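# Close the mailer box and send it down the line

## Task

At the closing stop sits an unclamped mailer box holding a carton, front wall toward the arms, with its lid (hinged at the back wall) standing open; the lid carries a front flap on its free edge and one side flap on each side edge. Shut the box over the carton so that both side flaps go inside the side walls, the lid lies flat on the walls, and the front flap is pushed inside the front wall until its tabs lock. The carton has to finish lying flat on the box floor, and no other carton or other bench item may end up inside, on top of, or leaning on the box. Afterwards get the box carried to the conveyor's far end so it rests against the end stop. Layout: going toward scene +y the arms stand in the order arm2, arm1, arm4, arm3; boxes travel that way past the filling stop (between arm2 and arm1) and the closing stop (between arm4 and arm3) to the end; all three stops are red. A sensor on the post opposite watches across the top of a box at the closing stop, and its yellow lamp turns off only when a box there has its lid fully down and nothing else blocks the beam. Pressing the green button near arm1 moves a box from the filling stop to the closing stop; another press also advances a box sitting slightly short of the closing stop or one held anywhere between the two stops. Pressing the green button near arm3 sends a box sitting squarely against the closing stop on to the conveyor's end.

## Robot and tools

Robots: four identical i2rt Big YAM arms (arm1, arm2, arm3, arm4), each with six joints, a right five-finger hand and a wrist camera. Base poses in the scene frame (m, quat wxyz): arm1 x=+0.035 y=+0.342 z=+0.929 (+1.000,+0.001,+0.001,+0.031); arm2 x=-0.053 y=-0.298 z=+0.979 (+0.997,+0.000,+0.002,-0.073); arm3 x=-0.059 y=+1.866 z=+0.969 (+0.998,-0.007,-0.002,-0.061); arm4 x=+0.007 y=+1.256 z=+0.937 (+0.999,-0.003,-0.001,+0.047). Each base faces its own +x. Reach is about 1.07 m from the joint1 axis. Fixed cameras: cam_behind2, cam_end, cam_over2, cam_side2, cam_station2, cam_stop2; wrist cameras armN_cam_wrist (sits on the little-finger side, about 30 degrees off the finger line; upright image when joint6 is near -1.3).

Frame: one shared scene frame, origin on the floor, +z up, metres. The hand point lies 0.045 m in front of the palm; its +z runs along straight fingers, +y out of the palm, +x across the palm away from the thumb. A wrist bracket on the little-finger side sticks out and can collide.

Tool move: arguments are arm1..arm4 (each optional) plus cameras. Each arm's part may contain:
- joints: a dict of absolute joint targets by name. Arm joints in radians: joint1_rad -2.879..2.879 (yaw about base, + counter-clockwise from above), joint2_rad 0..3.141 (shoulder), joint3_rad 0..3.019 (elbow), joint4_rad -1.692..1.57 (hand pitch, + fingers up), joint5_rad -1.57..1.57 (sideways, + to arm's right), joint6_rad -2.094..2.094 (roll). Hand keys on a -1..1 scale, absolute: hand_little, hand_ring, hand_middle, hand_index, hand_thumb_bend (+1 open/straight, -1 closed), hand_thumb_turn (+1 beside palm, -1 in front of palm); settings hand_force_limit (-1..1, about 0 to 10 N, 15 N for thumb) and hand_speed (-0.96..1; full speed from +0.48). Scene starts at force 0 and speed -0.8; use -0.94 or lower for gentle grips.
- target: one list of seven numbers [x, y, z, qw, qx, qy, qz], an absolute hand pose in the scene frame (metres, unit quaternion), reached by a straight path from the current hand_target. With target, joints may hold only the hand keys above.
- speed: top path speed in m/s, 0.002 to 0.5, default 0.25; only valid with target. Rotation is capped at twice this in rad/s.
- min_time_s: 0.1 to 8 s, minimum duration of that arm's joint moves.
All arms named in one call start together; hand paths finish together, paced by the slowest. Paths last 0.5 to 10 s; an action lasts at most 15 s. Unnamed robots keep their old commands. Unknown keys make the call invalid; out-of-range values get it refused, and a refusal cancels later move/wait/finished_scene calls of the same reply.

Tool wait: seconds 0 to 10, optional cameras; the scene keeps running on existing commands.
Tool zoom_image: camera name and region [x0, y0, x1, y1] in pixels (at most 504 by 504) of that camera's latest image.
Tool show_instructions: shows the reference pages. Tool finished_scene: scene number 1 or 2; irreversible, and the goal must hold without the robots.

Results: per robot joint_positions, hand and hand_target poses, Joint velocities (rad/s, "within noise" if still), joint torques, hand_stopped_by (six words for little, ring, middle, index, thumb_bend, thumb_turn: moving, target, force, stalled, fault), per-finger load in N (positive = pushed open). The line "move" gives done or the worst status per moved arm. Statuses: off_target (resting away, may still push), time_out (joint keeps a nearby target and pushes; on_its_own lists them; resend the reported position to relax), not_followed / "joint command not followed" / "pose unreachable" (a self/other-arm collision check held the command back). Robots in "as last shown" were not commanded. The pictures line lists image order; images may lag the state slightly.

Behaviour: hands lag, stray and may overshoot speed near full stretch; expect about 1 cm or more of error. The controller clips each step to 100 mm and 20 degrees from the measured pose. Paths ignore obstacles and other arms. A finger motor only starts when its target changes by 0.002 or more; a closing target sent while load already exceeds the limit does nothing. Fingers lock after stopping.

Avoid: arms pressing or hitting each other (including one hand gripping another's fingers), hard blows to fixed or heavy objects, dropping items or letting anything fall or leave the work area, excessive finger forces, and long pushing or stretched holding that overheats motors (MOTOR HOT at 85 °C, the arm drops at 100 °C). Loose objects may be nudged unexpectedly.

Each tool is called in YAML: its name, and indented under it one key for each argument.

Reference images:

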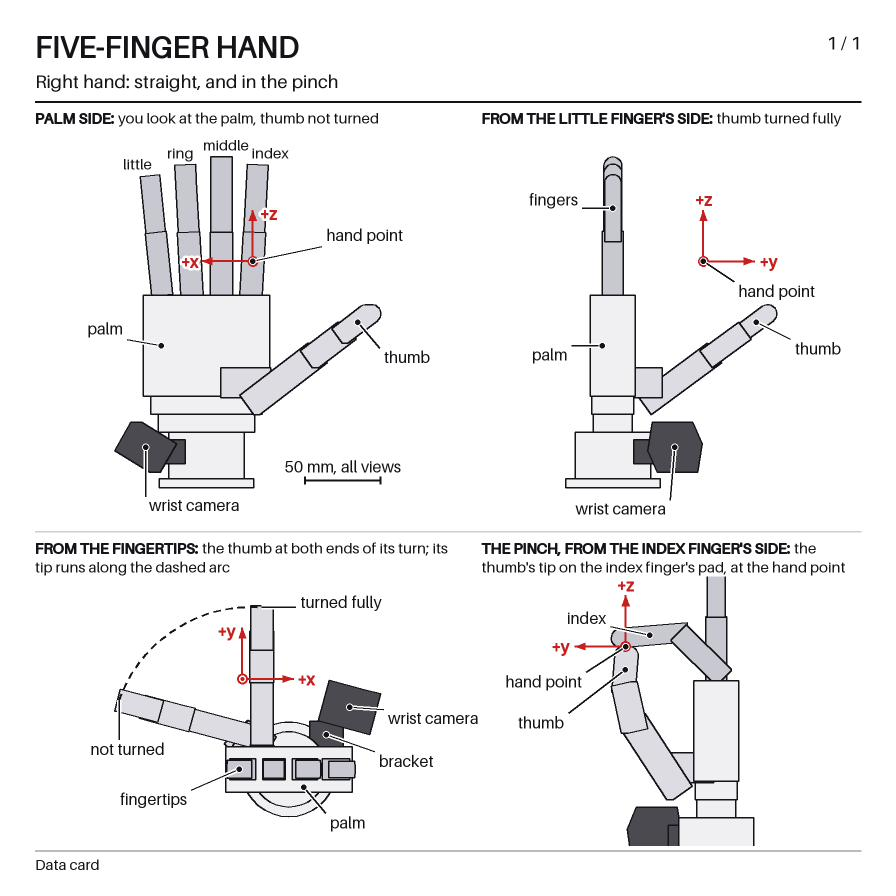

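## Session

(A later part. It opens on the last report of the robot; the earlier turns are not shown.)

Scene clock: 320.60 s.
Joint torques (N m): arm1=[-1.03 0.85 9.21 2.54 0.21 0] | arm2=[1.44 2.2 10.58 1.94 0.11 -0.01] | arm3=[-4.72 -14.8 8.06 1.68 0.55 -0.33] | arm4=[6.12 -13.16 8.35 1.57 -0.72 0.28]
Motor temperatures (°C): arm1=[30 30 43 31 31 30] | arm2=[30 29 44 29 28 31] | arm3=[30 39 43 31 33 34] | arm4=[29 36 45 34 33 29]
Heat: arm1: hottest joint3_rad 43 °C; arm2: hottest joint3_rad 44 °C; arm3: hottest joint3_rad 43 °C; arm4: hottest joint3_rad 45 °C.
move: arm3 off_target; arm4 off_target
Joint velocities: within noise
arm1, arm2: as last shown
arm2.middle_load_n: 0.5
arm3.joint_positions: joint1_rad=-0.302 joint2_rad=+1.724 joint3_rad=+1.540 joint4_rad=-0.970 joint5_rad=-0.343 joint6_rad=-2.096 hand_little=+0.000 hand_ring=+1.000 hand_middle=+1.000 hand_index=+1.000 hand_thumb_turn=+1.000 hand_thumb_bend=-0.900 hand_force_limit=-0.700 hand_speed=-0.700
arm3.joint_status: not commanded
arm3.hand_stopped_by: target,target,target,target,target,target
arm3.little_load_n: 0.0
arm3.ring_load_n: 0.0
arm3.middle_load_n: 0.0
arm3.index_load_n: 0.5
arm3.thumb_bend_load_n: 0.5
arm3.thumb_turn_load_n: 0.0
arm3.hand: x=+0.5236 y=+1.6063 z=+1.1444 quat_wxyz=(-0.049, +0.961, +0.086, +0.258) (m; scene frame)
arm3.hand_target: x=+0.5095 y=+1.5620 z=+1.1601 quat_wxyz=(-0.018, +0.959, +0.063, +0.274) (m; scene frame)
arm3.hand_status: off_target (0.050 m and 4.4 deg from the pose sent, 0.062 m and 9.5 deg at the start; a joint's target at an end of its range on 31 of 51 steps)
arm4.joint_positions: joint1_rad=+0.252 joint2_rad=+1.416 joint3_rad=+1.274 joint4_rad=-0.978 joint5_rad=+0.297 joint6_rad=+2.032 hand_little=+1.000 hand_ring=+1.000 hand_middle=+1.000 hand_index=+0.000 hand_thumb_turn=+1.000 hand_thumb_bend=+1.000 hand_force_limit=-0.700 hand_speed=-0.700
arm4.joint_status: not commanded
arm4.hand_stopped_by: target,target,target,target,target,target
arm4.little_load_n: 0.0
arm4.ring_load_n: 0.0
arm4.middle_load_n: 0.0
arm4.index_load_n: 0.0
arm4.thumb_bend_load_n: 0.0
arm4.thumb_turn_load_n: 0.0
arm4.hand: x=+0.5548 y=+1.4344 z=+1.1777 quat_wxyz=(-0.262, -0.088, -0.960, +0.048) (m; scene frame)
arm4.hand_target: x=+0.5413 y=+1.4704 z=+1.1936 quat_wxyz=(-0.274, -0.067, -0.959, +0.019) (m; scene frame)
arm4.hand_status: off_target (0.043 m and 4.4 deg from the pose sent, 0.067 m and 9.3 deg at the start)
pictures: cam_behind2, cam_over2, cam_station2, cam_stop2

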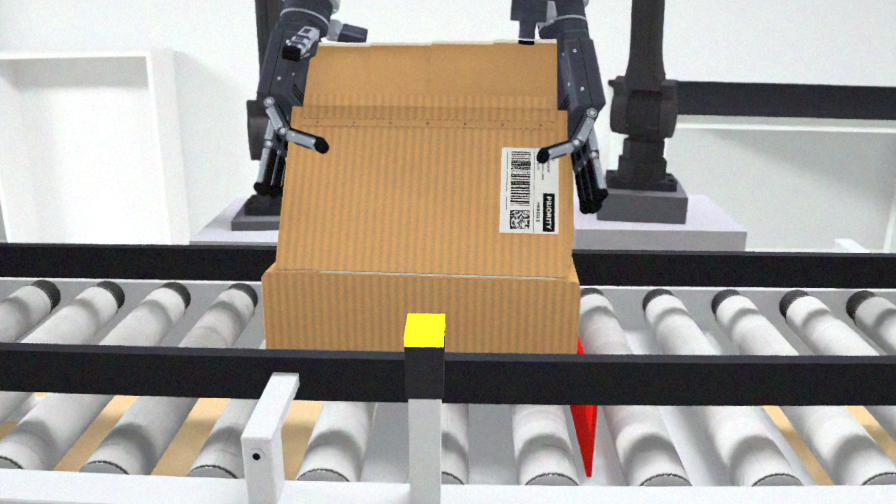

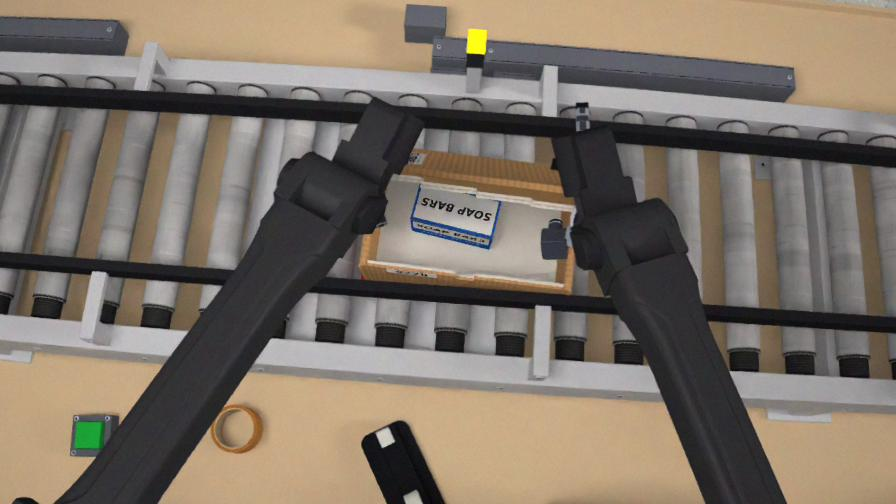

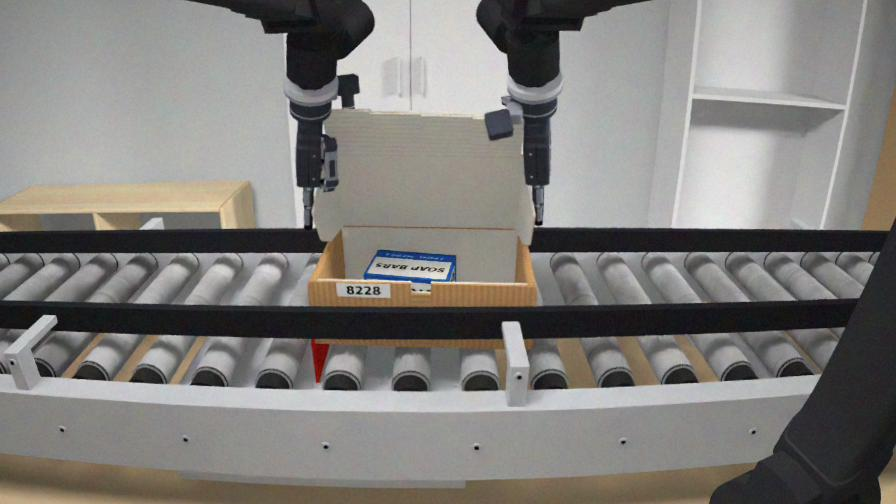

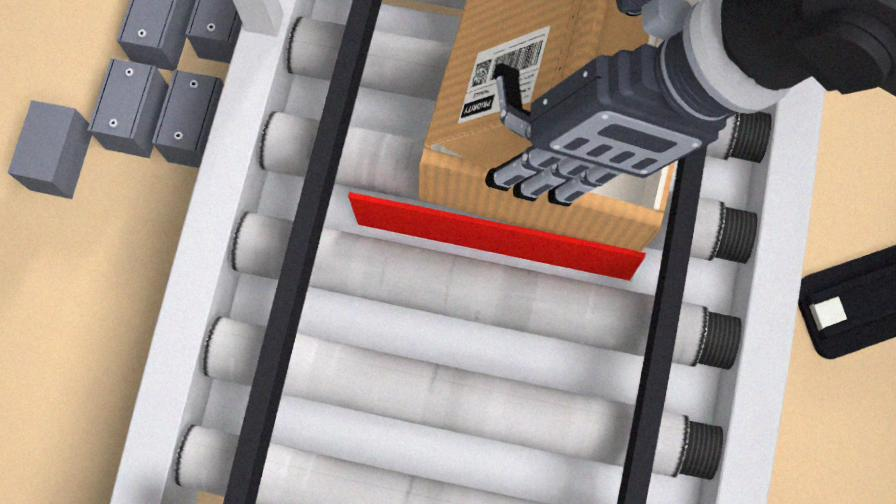

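move:
  arm4: {"target": [0.520, 1.478, 1.184, 0.3418, 0.0328, 0.9392, -0.0119], "speed": 0.06}
  arm3: {"target": [0.494, 1.553, 1.144, -0.0119, 0.9392, 0.0328, 0.3418], "speed": 0.06}
  cameras: ["cam_over2","cam_behind2","cam_stop2","cam_station2"]

Scene clock: 323.07 s.
Joint torques (N m): arm1=[-1.03 0.91 9.2 2.52 0.21 0] | arm2=[1.49 2.14 10.5 1.98 0.1 -0.01] | arm3=[-5.71 -12.4 7.91 2.13 0.8 -0.02] | arm4=[6.59 -10.81 7.82 1.81 -0.99 0.15]
Motor temperatures (°C): arm1=[30 30 43 31 31 30] | arm2=[30 29 44 29 28 31] | arm3=[30 39 43 31 33 34] | arm4=[29 36 45 34 33 29]
Heat: arm1: hottest joint3_rad 43 °C; arm2: hottest joint3_rad 44 °C; arm3: hottest joint3_rad 43 °C; arm4: hottest joint3_rad 45 °C.
move: arm3 off_target; arm4 off_target
Joint velocities: within noise
arm1.joint_positions: joint1_rad=-0.032 joint2_rad=+0.646 joint3_rad=+1.328 joint4_rad=-1.360 joint5_rad=+0.140 joint6_rad=-1.155 hand_little=+1.000 hand_ring=+1.000 hand_middle=+1.000 hand_index=+1.000 hand_thumb_turn=+1.000 hand_thumb_bend=+1.000 hand_force_limit=+0.000 hand_speed=-0.800
arm1.joint_status: not commanded
arm1.hand_stopped_by: target,target,target,target,target,target
arm1.little_load_n: 0.0
arm1.ring_load_n: 0.0
arm1.middle_load_n: 0.0
arm1.index_load_n: 0.0
arm1.thumb_bend_load_n: 0.0
arm1.thumb_turn_load_n: 0.0
arm1.hand: x=+0.2644 y=+0.2774 z=+1.3774 quat_wxyz=(-0.035, +0.878, -0.203, +0.433) (m; scene frame)
arm1.hand_target: x=+0.2640 y=+0.2774 z=+1.3855 quat_wxyz=(-0.037, +0.873, -0.203, +0.441) (m; scene frame)
arm1.hand_status: not commanded
arm2.joint_positions: joint1_rad=+0.199 joint2_rad=+0.614 joint3_rad=+1.377 joint4_rad=-1.233 joint5_rad=+0.174 joint6_rad=-1.171 hand_little=+1.000 hand_ring=+1.000 hand_middle=+1.000 hand_index=+1.000 hand_thumb_turn=+1.000 hand_thumb_bend=+1.000 hand_force_limit=+0.000 hand_speed=-0.800
arm2.joint_status: not commanded
arm2.hand_stopped_by: target,target,target,target,target,target
arm2.little_load_n: 0.0
arm2.ring_load_n: 0.0
arm2.middle_load_n: 0.0
arm2.index_load_n: 0.0
arm2.thumb_bend_load_n: 0.0
arm2.thumb_turn_load_n: 0.0
arm2.hand: x=+0.1875 y=-0.3623 z=+1.4826 quat_wxyz=(-0.044, +0.830, -0.192, +0.522) (m; scene frame)
arm2.hand_target: x=+0.1859 y=-0.3624 z=+1.4940 quat_wxyz=(-0.047, +0.823, -0.191, +0.533) (m; scene frame)
arm2.hand_status: not commanded
arm3.joint_positions: joint1_rad=-0.332 joint2_rad=+1.623 joint3_rad=+1.344 joint4_rad=-0.728 joint5_rad=-0.407 joint6_rad=-2.059 hand_little=+0.000 hand_ring=+1.000 hand_middle=+1.000 hand_index=+1.000 hand_thumb_turn=+1.000 hand_thumb_bend=-0.900 hand_force_limit=-0.700 hand_speed=-0.700
arm3.joint_status: not commanded
arm3.hand_stopped_by: target,target,target,target,target,target
arm3.little_load_n: 0.5
arm3.ring_load_n: 0.0
arm3.middle_load_n: 0.0
arm3.index_load_n: 0.0
arm3.thumb_bend_load_n: 0.0
arm3.thumb_turn_load_n: 0.0
arm3.hand: x=+0.5104 y=+1.6063 z=+1.1384 quat_wxyz=(-0.043, +0.940, +0.075, +0.331) (m; scene frame)
arm3.hand_target: x=+0.4918 y=+1.5556 z=+1.1442 quat_wxyz=(-0.012, +0.939, +0.033, +0.341) (m; scene frame)
arm3.hand_status: off_target (0.056 m and 6.1 deg from the pose sent, 0.061 m and 12.3 deg at the start)
arm4.joint_positions: joint1_rad=+0.283 joint2_rad=+1.300 joint3_rad=+1.096 joint4_rad=-0.748 joint5_rad=+0.345 joint6_rad=+1.976 hand_little=+1.000 hand_ring=+1.000 hand_middle=+1.000 hand_index=+0.000 hand_thumb_turn=+1.000 hand_thumb_bend=+1.000 hand_force_limit=-0.700 hand_speed=-0.700
arm4.joint_status: not commanded
arm4.hand_stopped_by: target,target,target,target,target,target
arm4.little_load_n: 0.0
arm4.ring_load_n: 0.0
arm4.middle_load_n: 0.0
arm4.index_load_n: 0.0
arm4.thumb_bend_load_n: 0.0
arm4.thumb_turn_load_n: 0.0
arm4.hand: x=+0.5364 y=+1.4393 z=+1.1823 quat_wxyz=(-0.341, -0.065, -0.937, +0.040) (m; scene frame)
arm4.hand_target: x=+0.5195 y=+1.4762 z=+1.1839 quat_wxyz=(-0.341, -0.033, -0.939, +0.012) (m; scene frame)
arm4.hand_status: off_target (0.042 m and 4.8 deg from the pose sent, 0.056 m and 12.2 deg at the start)
pictures: cam_behind2, cam_over2, cam_station2, cam_stop2

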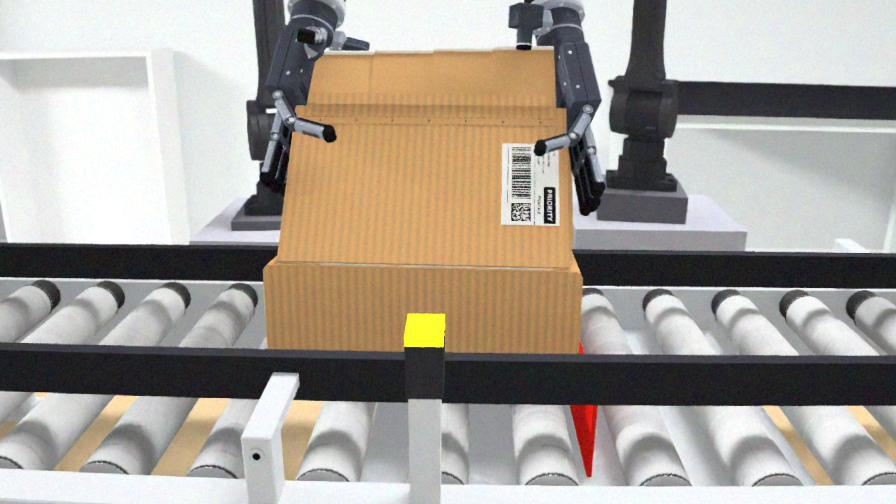

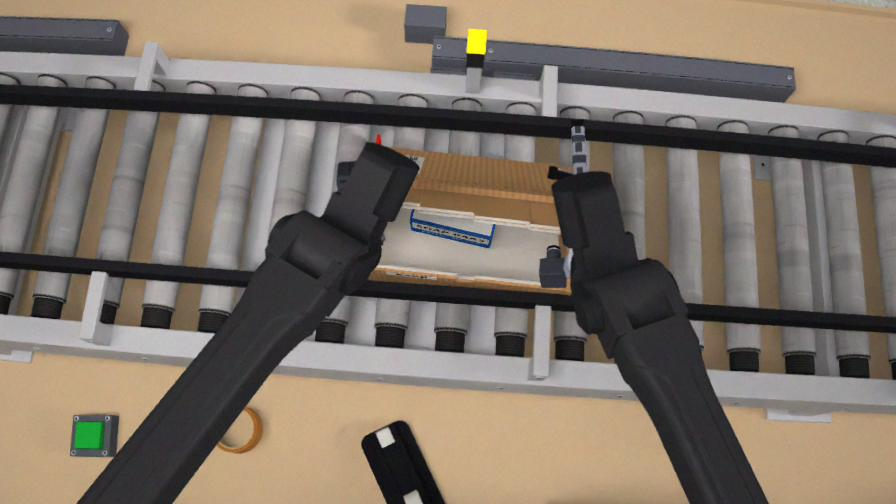

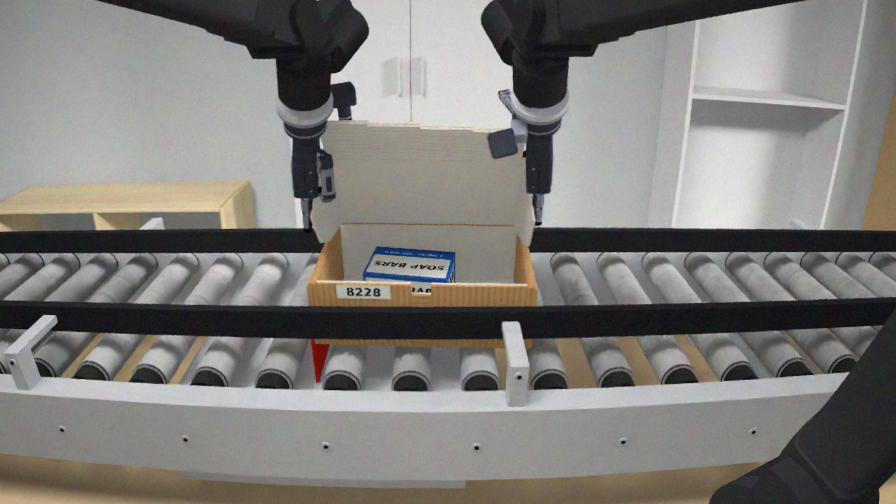

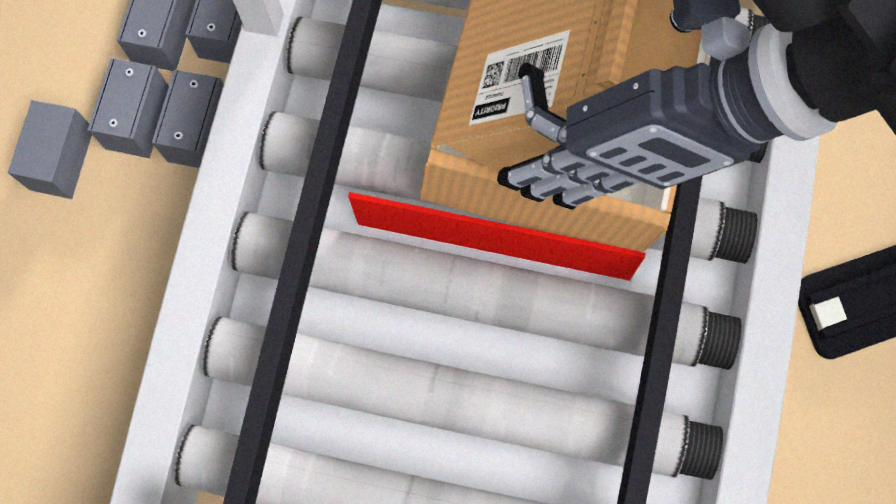

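zoom_image:
  camera: "cam_station2"
  region: [290, 100, 560, 320]

zoom_image:
  camera: "cam_stop2"
  region: [400, 20, 720, 280]

move:
  cameras: ["arm4_cam_wrist","arm3_cam_wrist"]

Scaled by 1.867 from the camera's 896x504 image, which has a finer 1280x720 frame.

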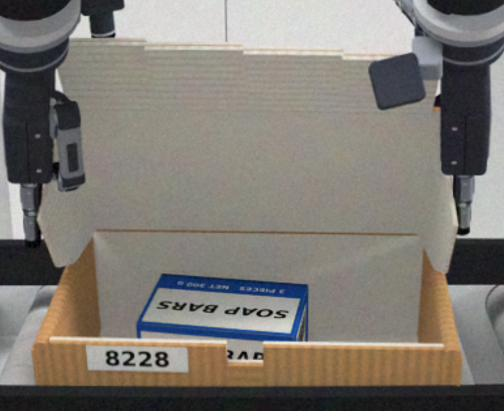

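Scaled by 1.575 from the camera's 896x504 image, which has a finer 1280x720 frame.

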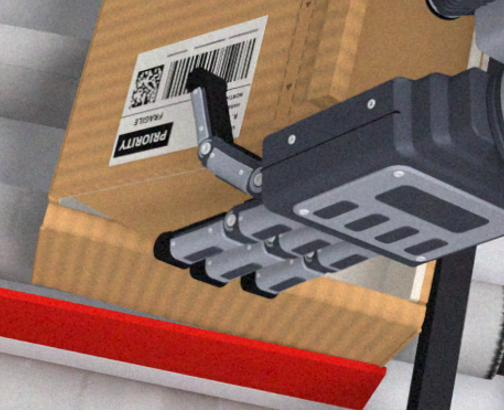

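Scene clock: 323.27 s.
Joint torques (N m): arm1=[-1.08 0.85 9.2 2.54 0.21 0] | arm2=[1.32 2.32 10.52 1.88 0.11 -0.01] | arm3=[-5.66 -12.51 7.91 2.19 0.8 -0.01] | arm4=[6.65 -10.29 7.61 1.92 -0.99 0.12]
Motor temperatures (°C): arm1=[30 30 43 31 31 30] | arm2=[30 29 44 29 28 31] | arm3=[30 38 43 31 33 34] | arm4=[29 36 45 34 33 29]
Heat: arm1: hottest joint3_rad 43 °C; arm2: hottest joint3_rad 44 °C; arm3: hottest joint3_rad 43 °C; arm4: hottest joint3_rad 45 °C.
Joint velocities: within noise
arm1.joint_positions: joint1_rad=-0.032 joint2_rad=+0.646 joint3_rad=+1.328 joint4_rad=-1.360 joint5_rad=+0.140 joint6_rad=-1.155 hand_little=+1.000 hand_ring=+1.000 hand_middle=+1.000 hand_index=+1.000 hand_thumb_turn=+1.000 hand_thumb_bend=+1.000 hand_force_limit=+0.000 hand_speed=-0.800
arm1.joint_status: not commanded
arm1.hand_stopped_by: target,target,target,target,target,target
arm1.little_load_n: 0.0
arm1.ring_load_n: 0.0
arm1.middle_load_n: 0.0
arm1.index_load_n: 0.0
arm1.thumb_bend_load_n: 0.0
arm1.thumb_turn_load_n: 0.0
arm1.hand: x=+0.2644 y=+0.2774 z=+1.3774 quat_wxyz=(-0.035, +0.878, -0.203, +0.433) (m; scene frame)
arm1.hand_target: x=+0.2640 y=+0.2774 z=+1.3855 quat_wxyz=(-0.037, +0.873, -0.203, +0.441) (m; scene frame)
arm1.hand_status: not commanded
arm2.joint_positions: joint1_rad=+0.199 joint2_rad=+0.614 joint3_rad=+1.377 joint4_rad=-1.233 joint5_rad=+0.174 joint6_rad=-1.171 hand_little=+1.000 hand_ring=+1.000 hand_middle=+1.000 hand_index=+1.000 hand_thumb_turn=+1.000 hand_thumb_bend=+1.000 hand_force_limit=+0.000 hand_speed=-0.800
arm2.joint_status: not commanded
arm2.hand_stopped_by: target,target,target,target,target,target
arm2.little_load_n: 0.0
arm2.ring_load_n: 0.0
arm2.middle_load_n: 0.0
arm2.index_load_n: 0.0
arm2.thumb_bend_load_n: 0.0
arm2.thumb_turn_load_n: 0.0
arm2.hand: x=+0.1875 y=-0.3623 z=+1.4826 quat_wxyz=(-0.044, +0.830, -0.192, +0.522) (m; scene frame)
arm2.hand_target: x=+0.1859 y=-0.3624 z=+1.4940 quat_wxyz=(-0.047, +0.823, -0.191, +0.533) (m; scene frame)
arm2.hand_status: not commanded
arm3.joint_positions: joint1_rad=-0.332 joint2_rad=+1.623 joint3_rad=+1.344 joint4_rad=-0.728 joint5_rad=-0.407 joint6_rad=-2.059 hand_little=+0.000 hand_ring=+1.000 hand_middle=+1.000 hand_index=+1.000 hand_thumb_turn=+1.000 hand_thumb_bend=-0.900 hand_force_limit=-0.700 hand_speed=-0.700
arm3.joint_status: not commanded
arm3.hand_stopped_by: target,target,target,target,target,target
arm3.little_load_n: 0.0
arm3.ring_load_n: 0.0
arm3.middle_load_n: 0.0
arm3.index_load_n: 0.0
arm3.thumb_bend_load_n: 0.0
arm3.thumb_turn_load_n: 0.0
arm3.hand: x=+0.5105 y=+1.6062 z=+1.1385 quat_wxyz=(-0.043, +0.939, +0.075, +0.332) (m; scene frame)
arm3.hand_target: x=+0.4919 y=+1.5556 z=+1.1442 quat_wxyz=(-0.012, +0.939, +0.033, +0.341) (m; scene frame)
arm3.hand_status: off_target (0.056 m and 6.1 deg from the pose sent, 0.061 m and 12.3 deg at the start)
arm4.joint_positions: joint1_rad=+0.283 joint2_rad=+1.300 joint3_rad=+1.096 joint4_rad=-0.748 joint5_rad=+0.345 joint6_rad=+1.976 hand_little=+1.000 hand_ring=+1.000 hand_middle=+1.000 hand_index=+0.000 hand_thumb_turn=+1.000 hand_thumb_bend=+1.000 hand_force_limit=-0.700 hand_speed=-0.700
arm4.joint_status: not commanded
arm4.hand_stopped_by: target,target,target,target,target,target
arm4.little_load_n: 0.0
arm4.ring_load_n: 0.0
arm4.middle_load_n: 0.0
arm4.index_load_n: 0.0
arm4.thumb_bend_load_n: 0.0
arm4.thumb_turn_load_n: -0.5
arm4.hand: x=+0.5364 y=+1.4393 z=+1.1823 quat_wxyz=(-0.341, -0.065, -0.937, +0.040) (m; scene frame)
arm4.hand_target: x=+0.5195 y=+1.4762 z=+1.1839 quat_wxyz=(-0.341, -0.033, -0.939, +0.012) (m; scene frame)
arm4.hand_status: off_target (0.042 m and 4.8 deg from the pose sent, 0.056 m and 12.2 deg at the start)
pictures: arm3_cam_wrist, arm4_cam_wrist
camera_calibration:
arm3_cam_wrist: T_world_to_cam=[[0.331324, -0.928621, 0.166996, 1.12631], [-0.914474, -0.359632, -0.185477, 1.26045], [0.232295, -0.0912609, -0.968355, 1.24779], [0, 0, 0, 1]] pos_world=[0.489619, 1.61309, 1.25399]
arm4_cam_wrist: T_world_to_cam=[[-0.0313166, 0.969289, -0.243922, -1.08416], [0.322381, 0.240794, 0.915472, -1.60511], [0.946092, -0.0499663, -0.320021, 0.0575067], [0, 0, 0, 1]] pos_world=[0.429097, 1.44024, 1.22338]

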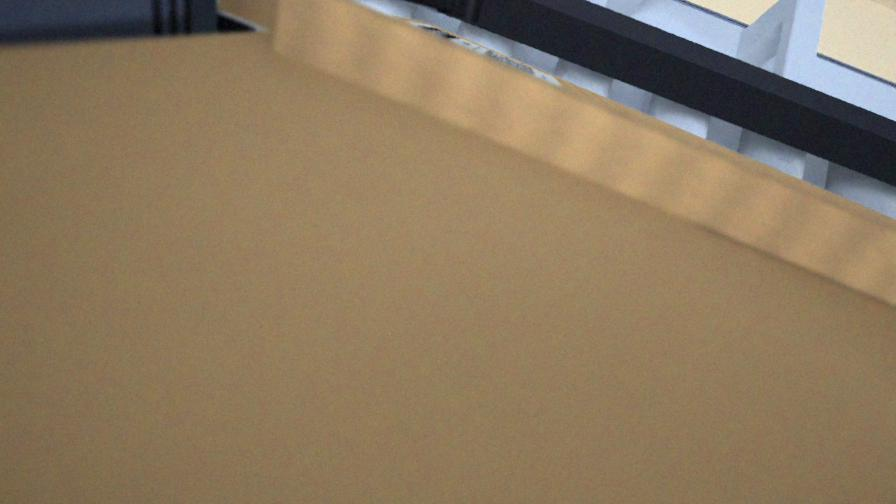

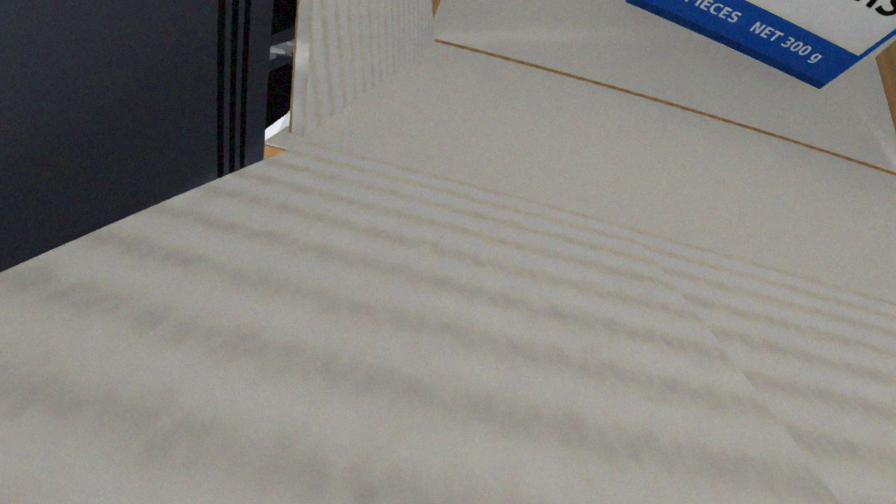

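move:
  arm4: {"joints": {"hand_little": 0.65, "hand_ring": 0.8, "hand_speed": -0.6, "hand_force_limit": 0.3}}
  arm3: {"joints": {"hand_index": 0.65, "hand_middle": 0.8, "hand_speed": -0.6, "hand_force_limit": 0.3}}
  cameras: ["cam_stop2","cam_station2"]

zoom_image:
  camera: "cam_station2"
  region: [290, 100, 560, 320]

zoom_image:
  camera: "cam_stop2"
  region: [400, 20, 720, 280]

Scene clock: 324.73 s.
Joint torques (N m): arm1=[-1.03 0.91 9.2 2.51 0.21 0] | arm2=[1.2 2.43 10.56 1.91 0.13 0] | arm3=[-5.66 -12.4 8.39 2.04 0.91 -0.03] | arm4=[6.3 -10.75 8.32 1.62 -1.17 0.17]
Motor temperatures (°C): arm1=[30 30 43 31 31 30] | arm2=[30 29 44 29 28 31] | arm3=[30 38 43 31 33 34] | arm4=[29 36 45 34 33 29]
Heat: arm1: hottest joint3_rad 43 °C; arm2: hottest joint3_rad 44 °C; arm3: hottest joint3_rad 43 °C; arm4: hottest joint3_rad 45 °C.
move: arm3 done; arm4 done
Joint velocities: within noise
arm1, arm2: as last shown
arm3.joint_positions: joint1_rad=-0.333 joint2_rad=+1.623 joint3_rad=+1.338 joint4_rad=-0.726 joint5_rad=-0.410 joint6_rad=-2.057 hand_little=+0.000 hand_ring=+1.000 hand_middle=+0.800 hand_index=+0.651 hand_thumb_turn=+1.000 hand_thumb_bend=-0.900 hand_force_limit=+0.300 hand_speed=-0.600
arm3.joint_status: all done
arm3.hand_stopped_by: target,target,target,target,target,target
arm3.little_load_n: 0.0
arm3.ring_load_n: -0.5
arm3.middle_load_n: 0.0
arm3.index_load_n: 5.5
arm3.thumb_bend_load_n: 0.0
arm3.thumb_turn_load_n: 0.0
arm3.hand: x=+0.5087 y=+1.6064 z=+1.1357 quat_wxyz=(-0.045, +0.940, +0.073, +0.330) (m; scene frame)
arm3.hand_target: x=+0.4919 y=+1.5555 z=+1.1443 quat_wxyz=(-0.012, +0.939, +0.033, +0.341) (m; scene frame)
arm3.hand_status: not commanded
arm4.joint_positions: joint1_rad=+0.284 joint2_rad=+1.300 joint3_rad=+1.084 joint4_rad=-0.748 joint5_rad=+0.349 joint6_rad=+1.975 hand_little=+0.651 hand_ring=+0.800 hand_middle=+1.000 hand_index=+0.000 hand_thumb_turn=+1.000 hand_thumb_bend=+1.000 hand_force_limit=+0.300 hand_speed=-0.600
arm4.joint_status: all done
arm4.hand_stopped_by: target,target,target,target,target,target
arm4.little_load_n: 6.0
arm4.ring_load_n: 0.0
arm4.middle_load_n: -0.5
arm4.index_load_n: 0.0
arm4.thumb_bend_load_n: 0.0
arm4.thumb_turn_load_n: 0.0
arm4.hand: x=+0.5335 y=+1.4378 z=+1.1756 quat_wxyz=(-0.337, -0.064, -0.938, +0.043) (m; scene frame)
arm4.hand_target: x=+0.5195 y=+1.4762 z=+1.1838 quat_wxyz=(-0.341, -0.033, -0.939, +0.012) (m; scene frame)
arm4.hand_status: not commanded
pictures: cam_station2, cam_stop2

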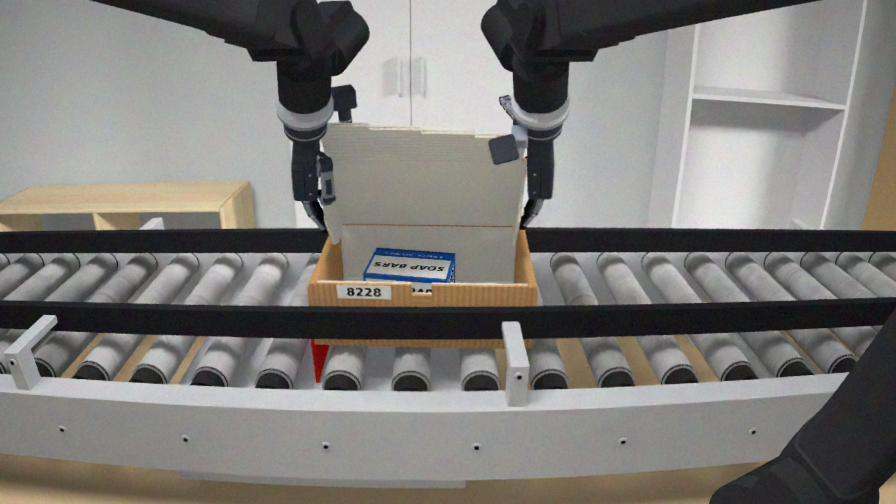

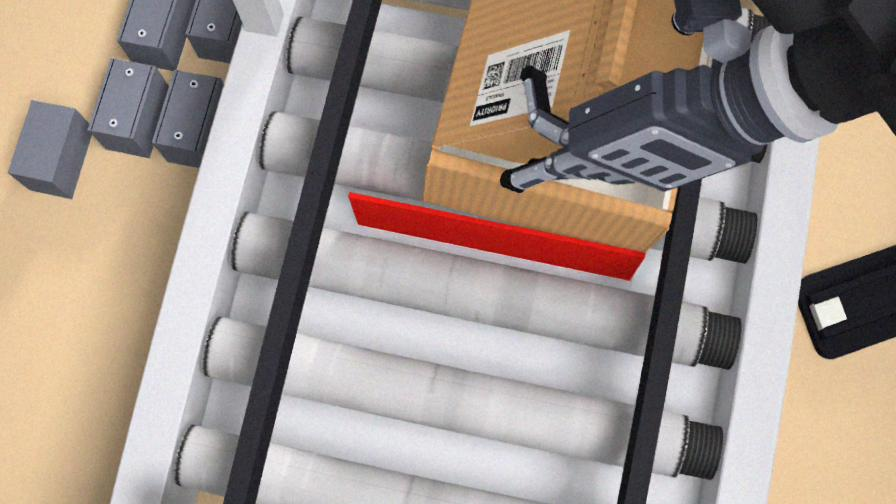

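Scaled by 1.867 from the camera's 896x504 image, which has a finer 1280x720 frame.

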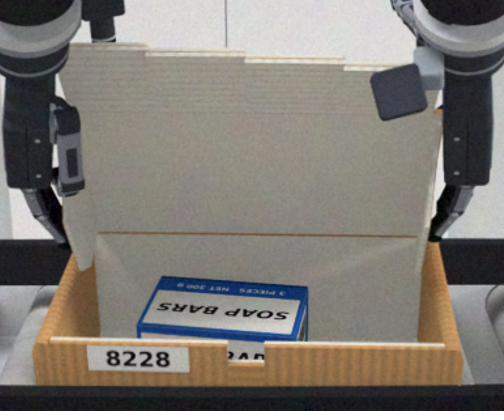

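Scaled by 1.575 from the camera's 896x504 image, which has a finer 1280x720 frame.

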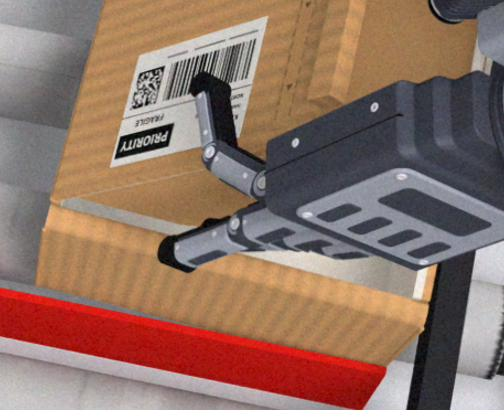

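move:
  arm4: {"target": [0.490, 1.478, 1.168, 0.4065, 0.0319, 0.9130, -0.0142], "speed": 0.06}
  arm3: {"target": [0.474, 1.553, 1.124, -0.0142, 0.9130, 0.0319, 0.4065], "speed": 0.06}
  cameras: ["cam_over2","cam_behind2","cam_stop2","cam_station2"]

zoom_image:
  camera: "cam_station2"
  region: [290, 100, 560, 320]

zoom_image:
  camera: "cam_stop2"
  region: [400, 20, 720, 280]

Scene clock: 326.97 s.
Joint torques (N m): arm1=[-1.03 0.85 9.2 2.54 0.21 0] | arm2=[1.55 2.32 10.55 1.92 0.11 -0.01] | arm3=[-5.89 -11.58 8.21 2.18 0.94 0.08] | arm4=[7.41 -10.11 7.83 2.03 -1.08 0.15]
Motor temperatures (°C): arm1=[30 30 43 31 31 30] | arm2=[30 29 44 29 28 31] | arm3=[30 38 43 31 33 34] | arm4=[29 36 45 34 33 29]
Heat: arm1: hottest joint3_rad 43 °C; arm2: hottest joint3_rad 44 °C; arm3: hottest joint3_rad 43 °C; arm4: hottest joint3_rad 45 °C.
move: arm3 off_target; arm4 off_target
Joint velocities: within noise
arm1, arm2: as last shown
arm3.joint_positions: joint1_rad=-0.376 joint2_rad=+1.557 joint3_rad=+1.139 joint4_rad=-0.478 joint5_rad=-0.503 joint6_rad=-2.049 hand_little=+0.000 hand_ring=+1.000 hand_middle=+0.800 hand_index=+0.651 hand_thumb_turn=+1.000 hand_thumb_bend=-0.900 hand_force_limit=+0.300 hand_speed=-0.600
arm3.joint_status: not commanded
arm3.hand_stopped_by: target,target,target,target,target,target
arm3.little_load_n: 0.0
arm3.ring_load_n: 0.0
arm3.middle_load_n: 0.0
arm3.index_load_n: 4.5
arm3.thumb_bend_load_n: 0.5
arm3.thumb_turn_load_n: 0.0
arm3.hand: x=+0.4902 y=+1.6075 z=+1.1125 quat_wxyz=(-0.051, +0.915, +0.076, +0.394) (m; scene frame)
arm3.hand_target: x=+0.4719 y=+1.5557 z=+1.1241 quat_wxyz=(-0.014, +0.913, +0.032, +0.406) (m; scene frame)
arm3.hand_status: off_target (0.058 m and 6.7 deg from the pose sent, 0.065 m and 11.0 deg at the start)
arm4.joint_positions: joint1_rad=+0.333 joint2_rad=+1.216 joint3_rad=+0.887 joint4_rad=-0.525 joint5_rad=+0.439 joint6_rad=+1.975 hand_little=+0.651 hand_ring=+0.800 hand_middle=+1.000 hand_index=+0.000 hand_thumb_turn=+1.000 hand_thumb_bend=+1.000 hand_force_limit=+0.300 hand_speed=-0.600
arm4.joint_status: not commanded
arm4.hand_stopped_by: target,target,target,target,target,target
arm4.little_load_n: 5.0
arm4.ring_load_n: 0.0
arm4.middle_load_n: 0.0
arm4.index_load_n: 0.0
arm4.thumb_bend_load_n: 0.0
arm4.thumb_turn_load_n: 0.0
arm4.hand: x=+0.5080 y=+1.4366 z=+1.1550 quat_wxyz=(-0.397, -0.065, -0.914, +0.051) (m; scene frame)
arm4.hand_target: x=+0.4898 y=+1.4760 z=+1.1676 quat_wxyz=(-0.406, -0.032, -0.913, +0.014) (m; scene frame)
arm4.hand_status: off_target (0.047 m and 5.8 deg from the pose sent, 0.060 m and 9.8 deg at the start)
pictures: cam_behind2, cam_over2, cam_station2, cam_stop2

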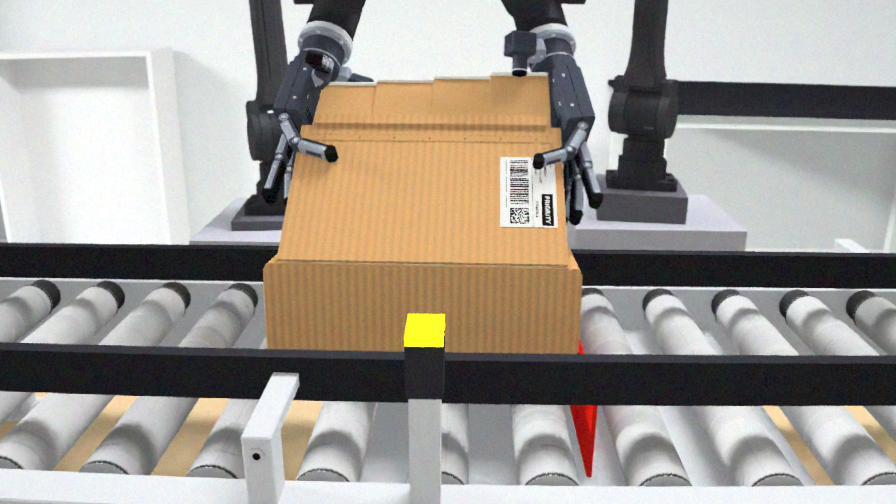

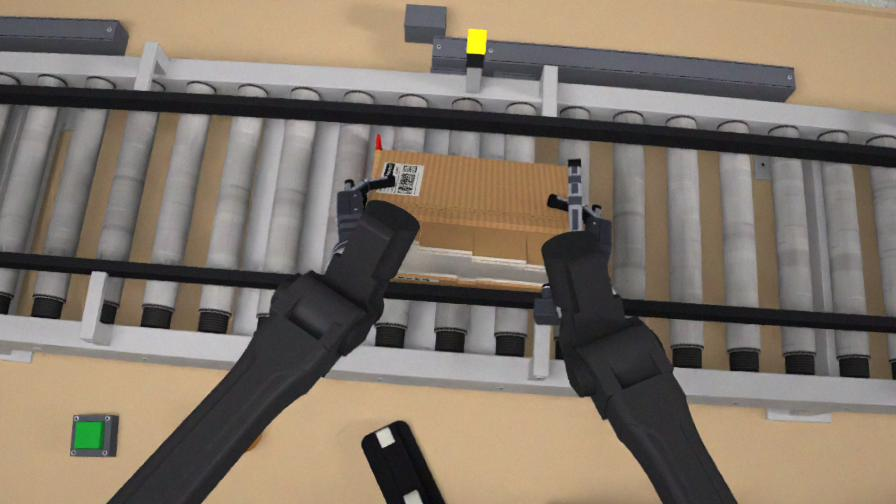

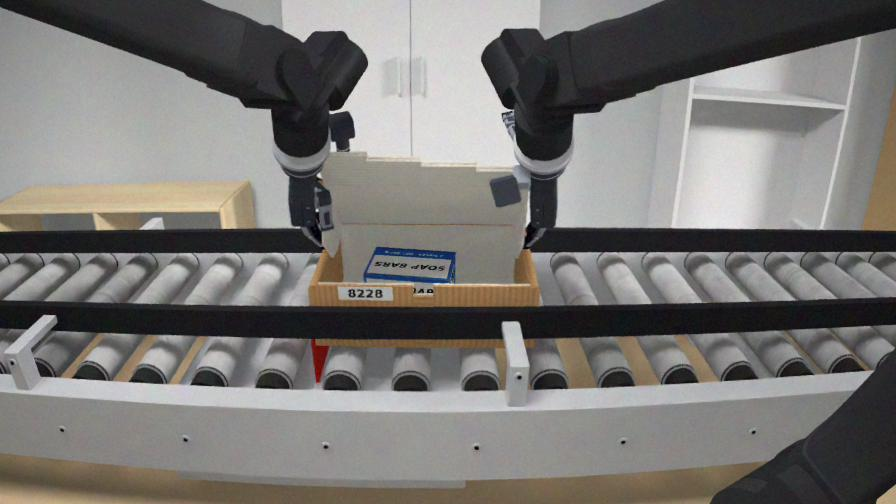

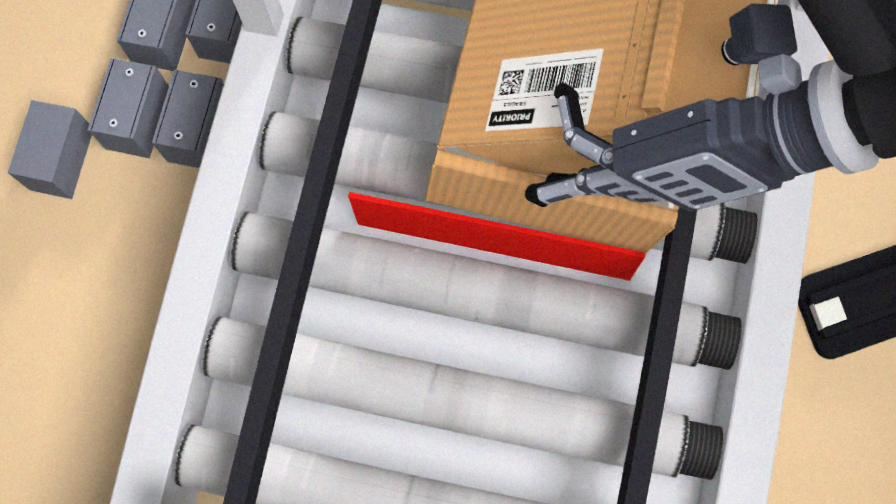

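Scaled by 1.867 from the camera's 896x504 image, which has a finer 1280x720 frame.

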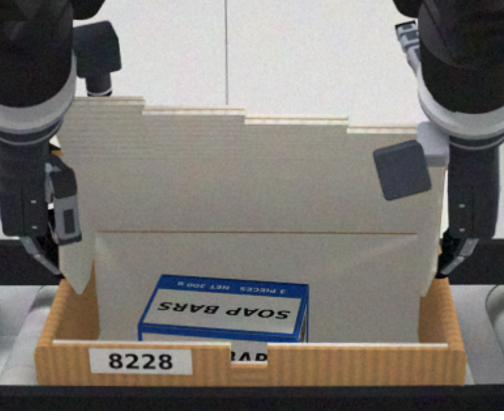

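Scaled by 1.575 from the camera's 896x504 image, which has a finer 1280x720 frame.

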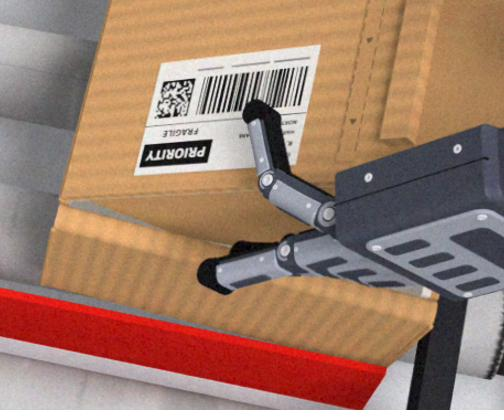

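move:
  arm4: {"target": [0.463, 1.480, 1.148, 0.4614, 0.0310, 0.8865, -0.0161], "speed": 0.06}
  arm3: {"target": [0.452, 1.552, 1.100, -0.0161, 0.8865, 0.0310, 0.4614], "speed": 0.06}
  cameras: ["cam_over2","cam_behind2","cam_stop2","cam_station2"]

zoom_image:
  camera: "cam_station2"
  region: [290, 100, 560, 320]

zoom_image:
  camera: "cam_stop2"
  region: [400, 20, 720, 280]

Scene clock: 329.03 s.
Joint torques (N m): arm1=[-0.97 0.91 9.2 2.54 0.21 0] | arm2=[1.38 2.43 10.52 1.91 0.11 -0.01] | arm3=[-6.42 -10.05 7.79 1.94 1.19 0.15] | arm4=[7.88 -8 7.04 1.87 -1.21 0.05]
Motor temperatures (°C): arm1=[30 30 43 31 31 30] | arm2=[30 29 44 29 28 31] | arm3=[30 38 43 31 34 34] | arm4=[29 36 45 34 33 29]
Heat: arm1: hottest joint3_rad 43 °C; arm2: hottest joint3_rad 44 °C; arm3: hottest joint3_rad 43 °C; arm4: hottest joint3_rad 45 °C.
move: arm3 off_target; arm4 off_target
Joint velocities: within noise
arm1, arm2: as last shown
arm1.middle_load_n: 0.5
arm3.joint_positions: joint1_rad=-0.421 joint2_rad=+1.512 joint3_rad=+0.965 joint4_rad=-0.224 joint5_rad=-0.599 joint6_rad=-2.037 hand_little=+0.000 hand_ring=+1.000 hand_middle=+0.800 hand_index=+0.651 hand_thumb_turn=+1.000 hand_thumb_bend=-0.900 hand_force_limit=+0.300 hand_speed=-0.600
arm3.joint_status: not commanded
arm3.hand_stopped_by: target,target,target,target,target,target
arm3.little_load_n: 0.5
arm3.ring_load_n: 0.0
arm3.middle_load_n: 0.0
arm3.index_load_n: 4.0
arm3.thumb_bend_load_n: 0.0
arm3.thumb_turn_load_n: 0.0
arm3.hand: x=+0.4728 y=+1.6087 z=+1.0973 quat_wxyz=(-0.052, +0.884, +0.084, +0.458) (m; scene frame)
arm3.hand_target: x=+0.4499 y=+1.5553 z=+1.1003 quat_wxyz=(-0.016, +0.887, +0.031, +0.461) (m; scene frame)
arm3.hand_status: off_target (0.060 m and 7.4 deg from the pose sent, 0.069 m and 10.6 deg at the start)
arm4.joint_positions: joint1_rad=+0.388 joint2_rad=+1.145 joint3_rad=+0.722 joint4_rad=-0.301 joint5_rad=+0.539 joint6_rad=+1.975 hand_little=+0.651 hand_ring=+0.800 hand_middle=+1.000 hand_index=+0.000 hand_thumb_turn=+1.000 hand_thumb_bend=+1.000 hand_force_limit=+0.300 hand_speed=-0.600
arm4.joint_status: not commanded
arm4.hand_stopped_by: target,target,target,target,target,target
arm4.little_load_n: 4.5
arm4.ring_load_n: 0.0
arm4.middle_load_n: 0.0
arm4.index_load_n: 0.5
arm4.thumb_bend_load_n: 0.0
arm4.thumb_turn_load_n: 0.0
arm4.hand: x=+0.4850 y=+1.4362 z=+1.1487 quat_wxyz=(-0.464, -0.074, -0.881, +0.052) (m; scene frame)
arm4.hand_target: x=+0.4630 y=+1.4774 z=+1.1480 quat_wxyz=(-0.461, -0.031, -0.887, +0.016) (m; scene frame)
arm4.hand_status: off_target (0.049 m and 6.4 deg from the pose sent, 0.063 m and 9.8 deg at the start)
pictures: cam_behind2, cam_over2, cam_station2, cam_stop2

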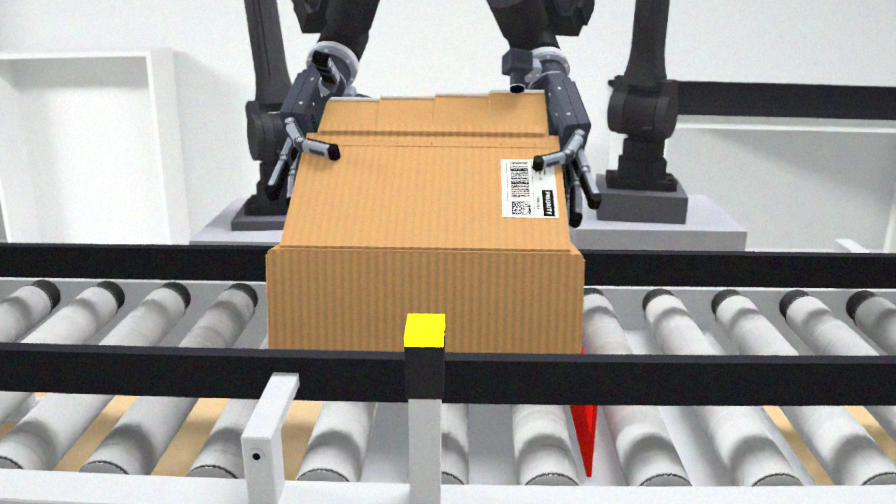

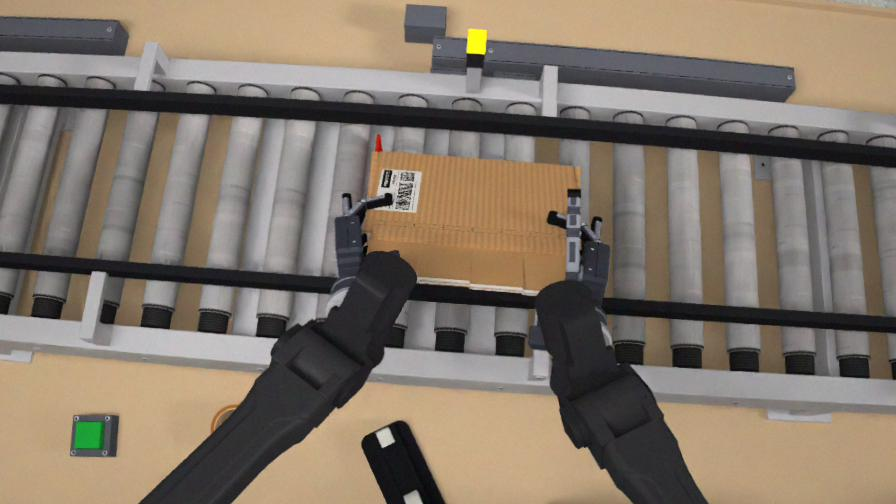

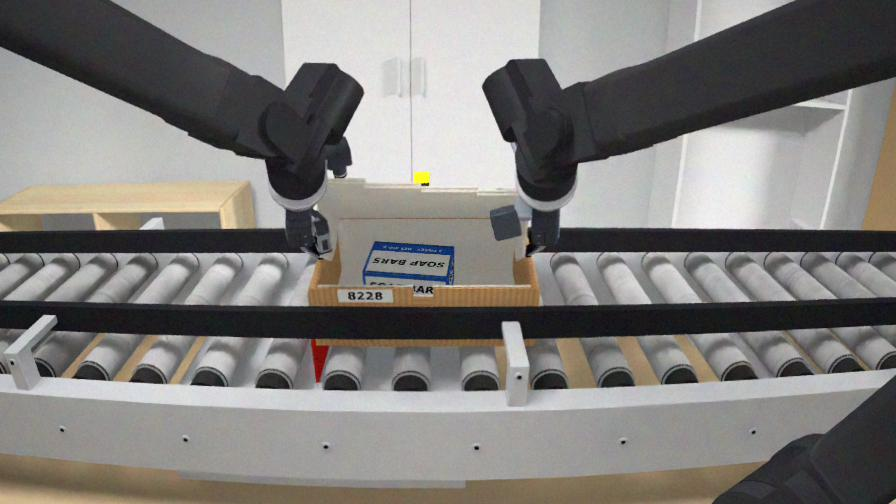

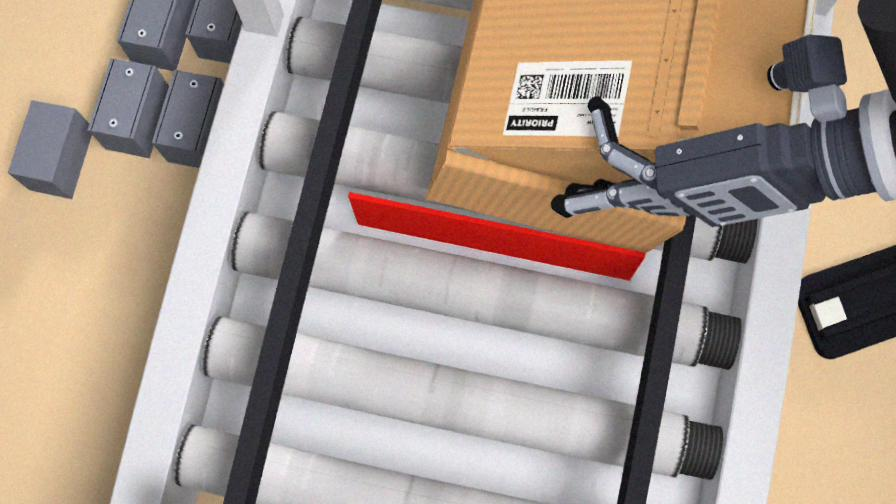

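Scaled by 1.867 from the camera's 896x504 image, which has a finer 1280x720 frame.

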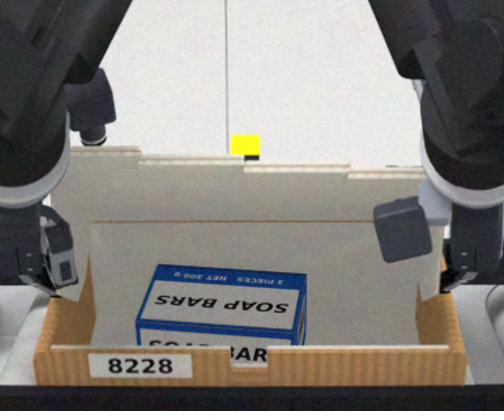

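Scaled by 1.575 from the camera's 896x504 image, which has a finer 1280x720 frame.

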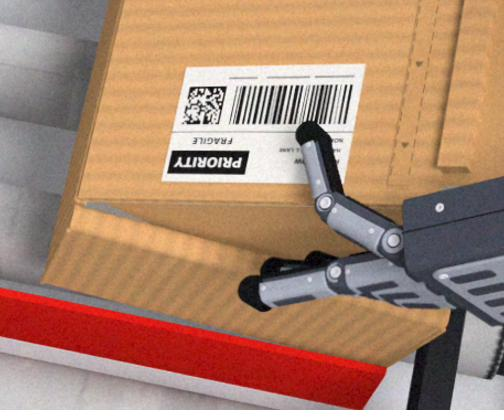

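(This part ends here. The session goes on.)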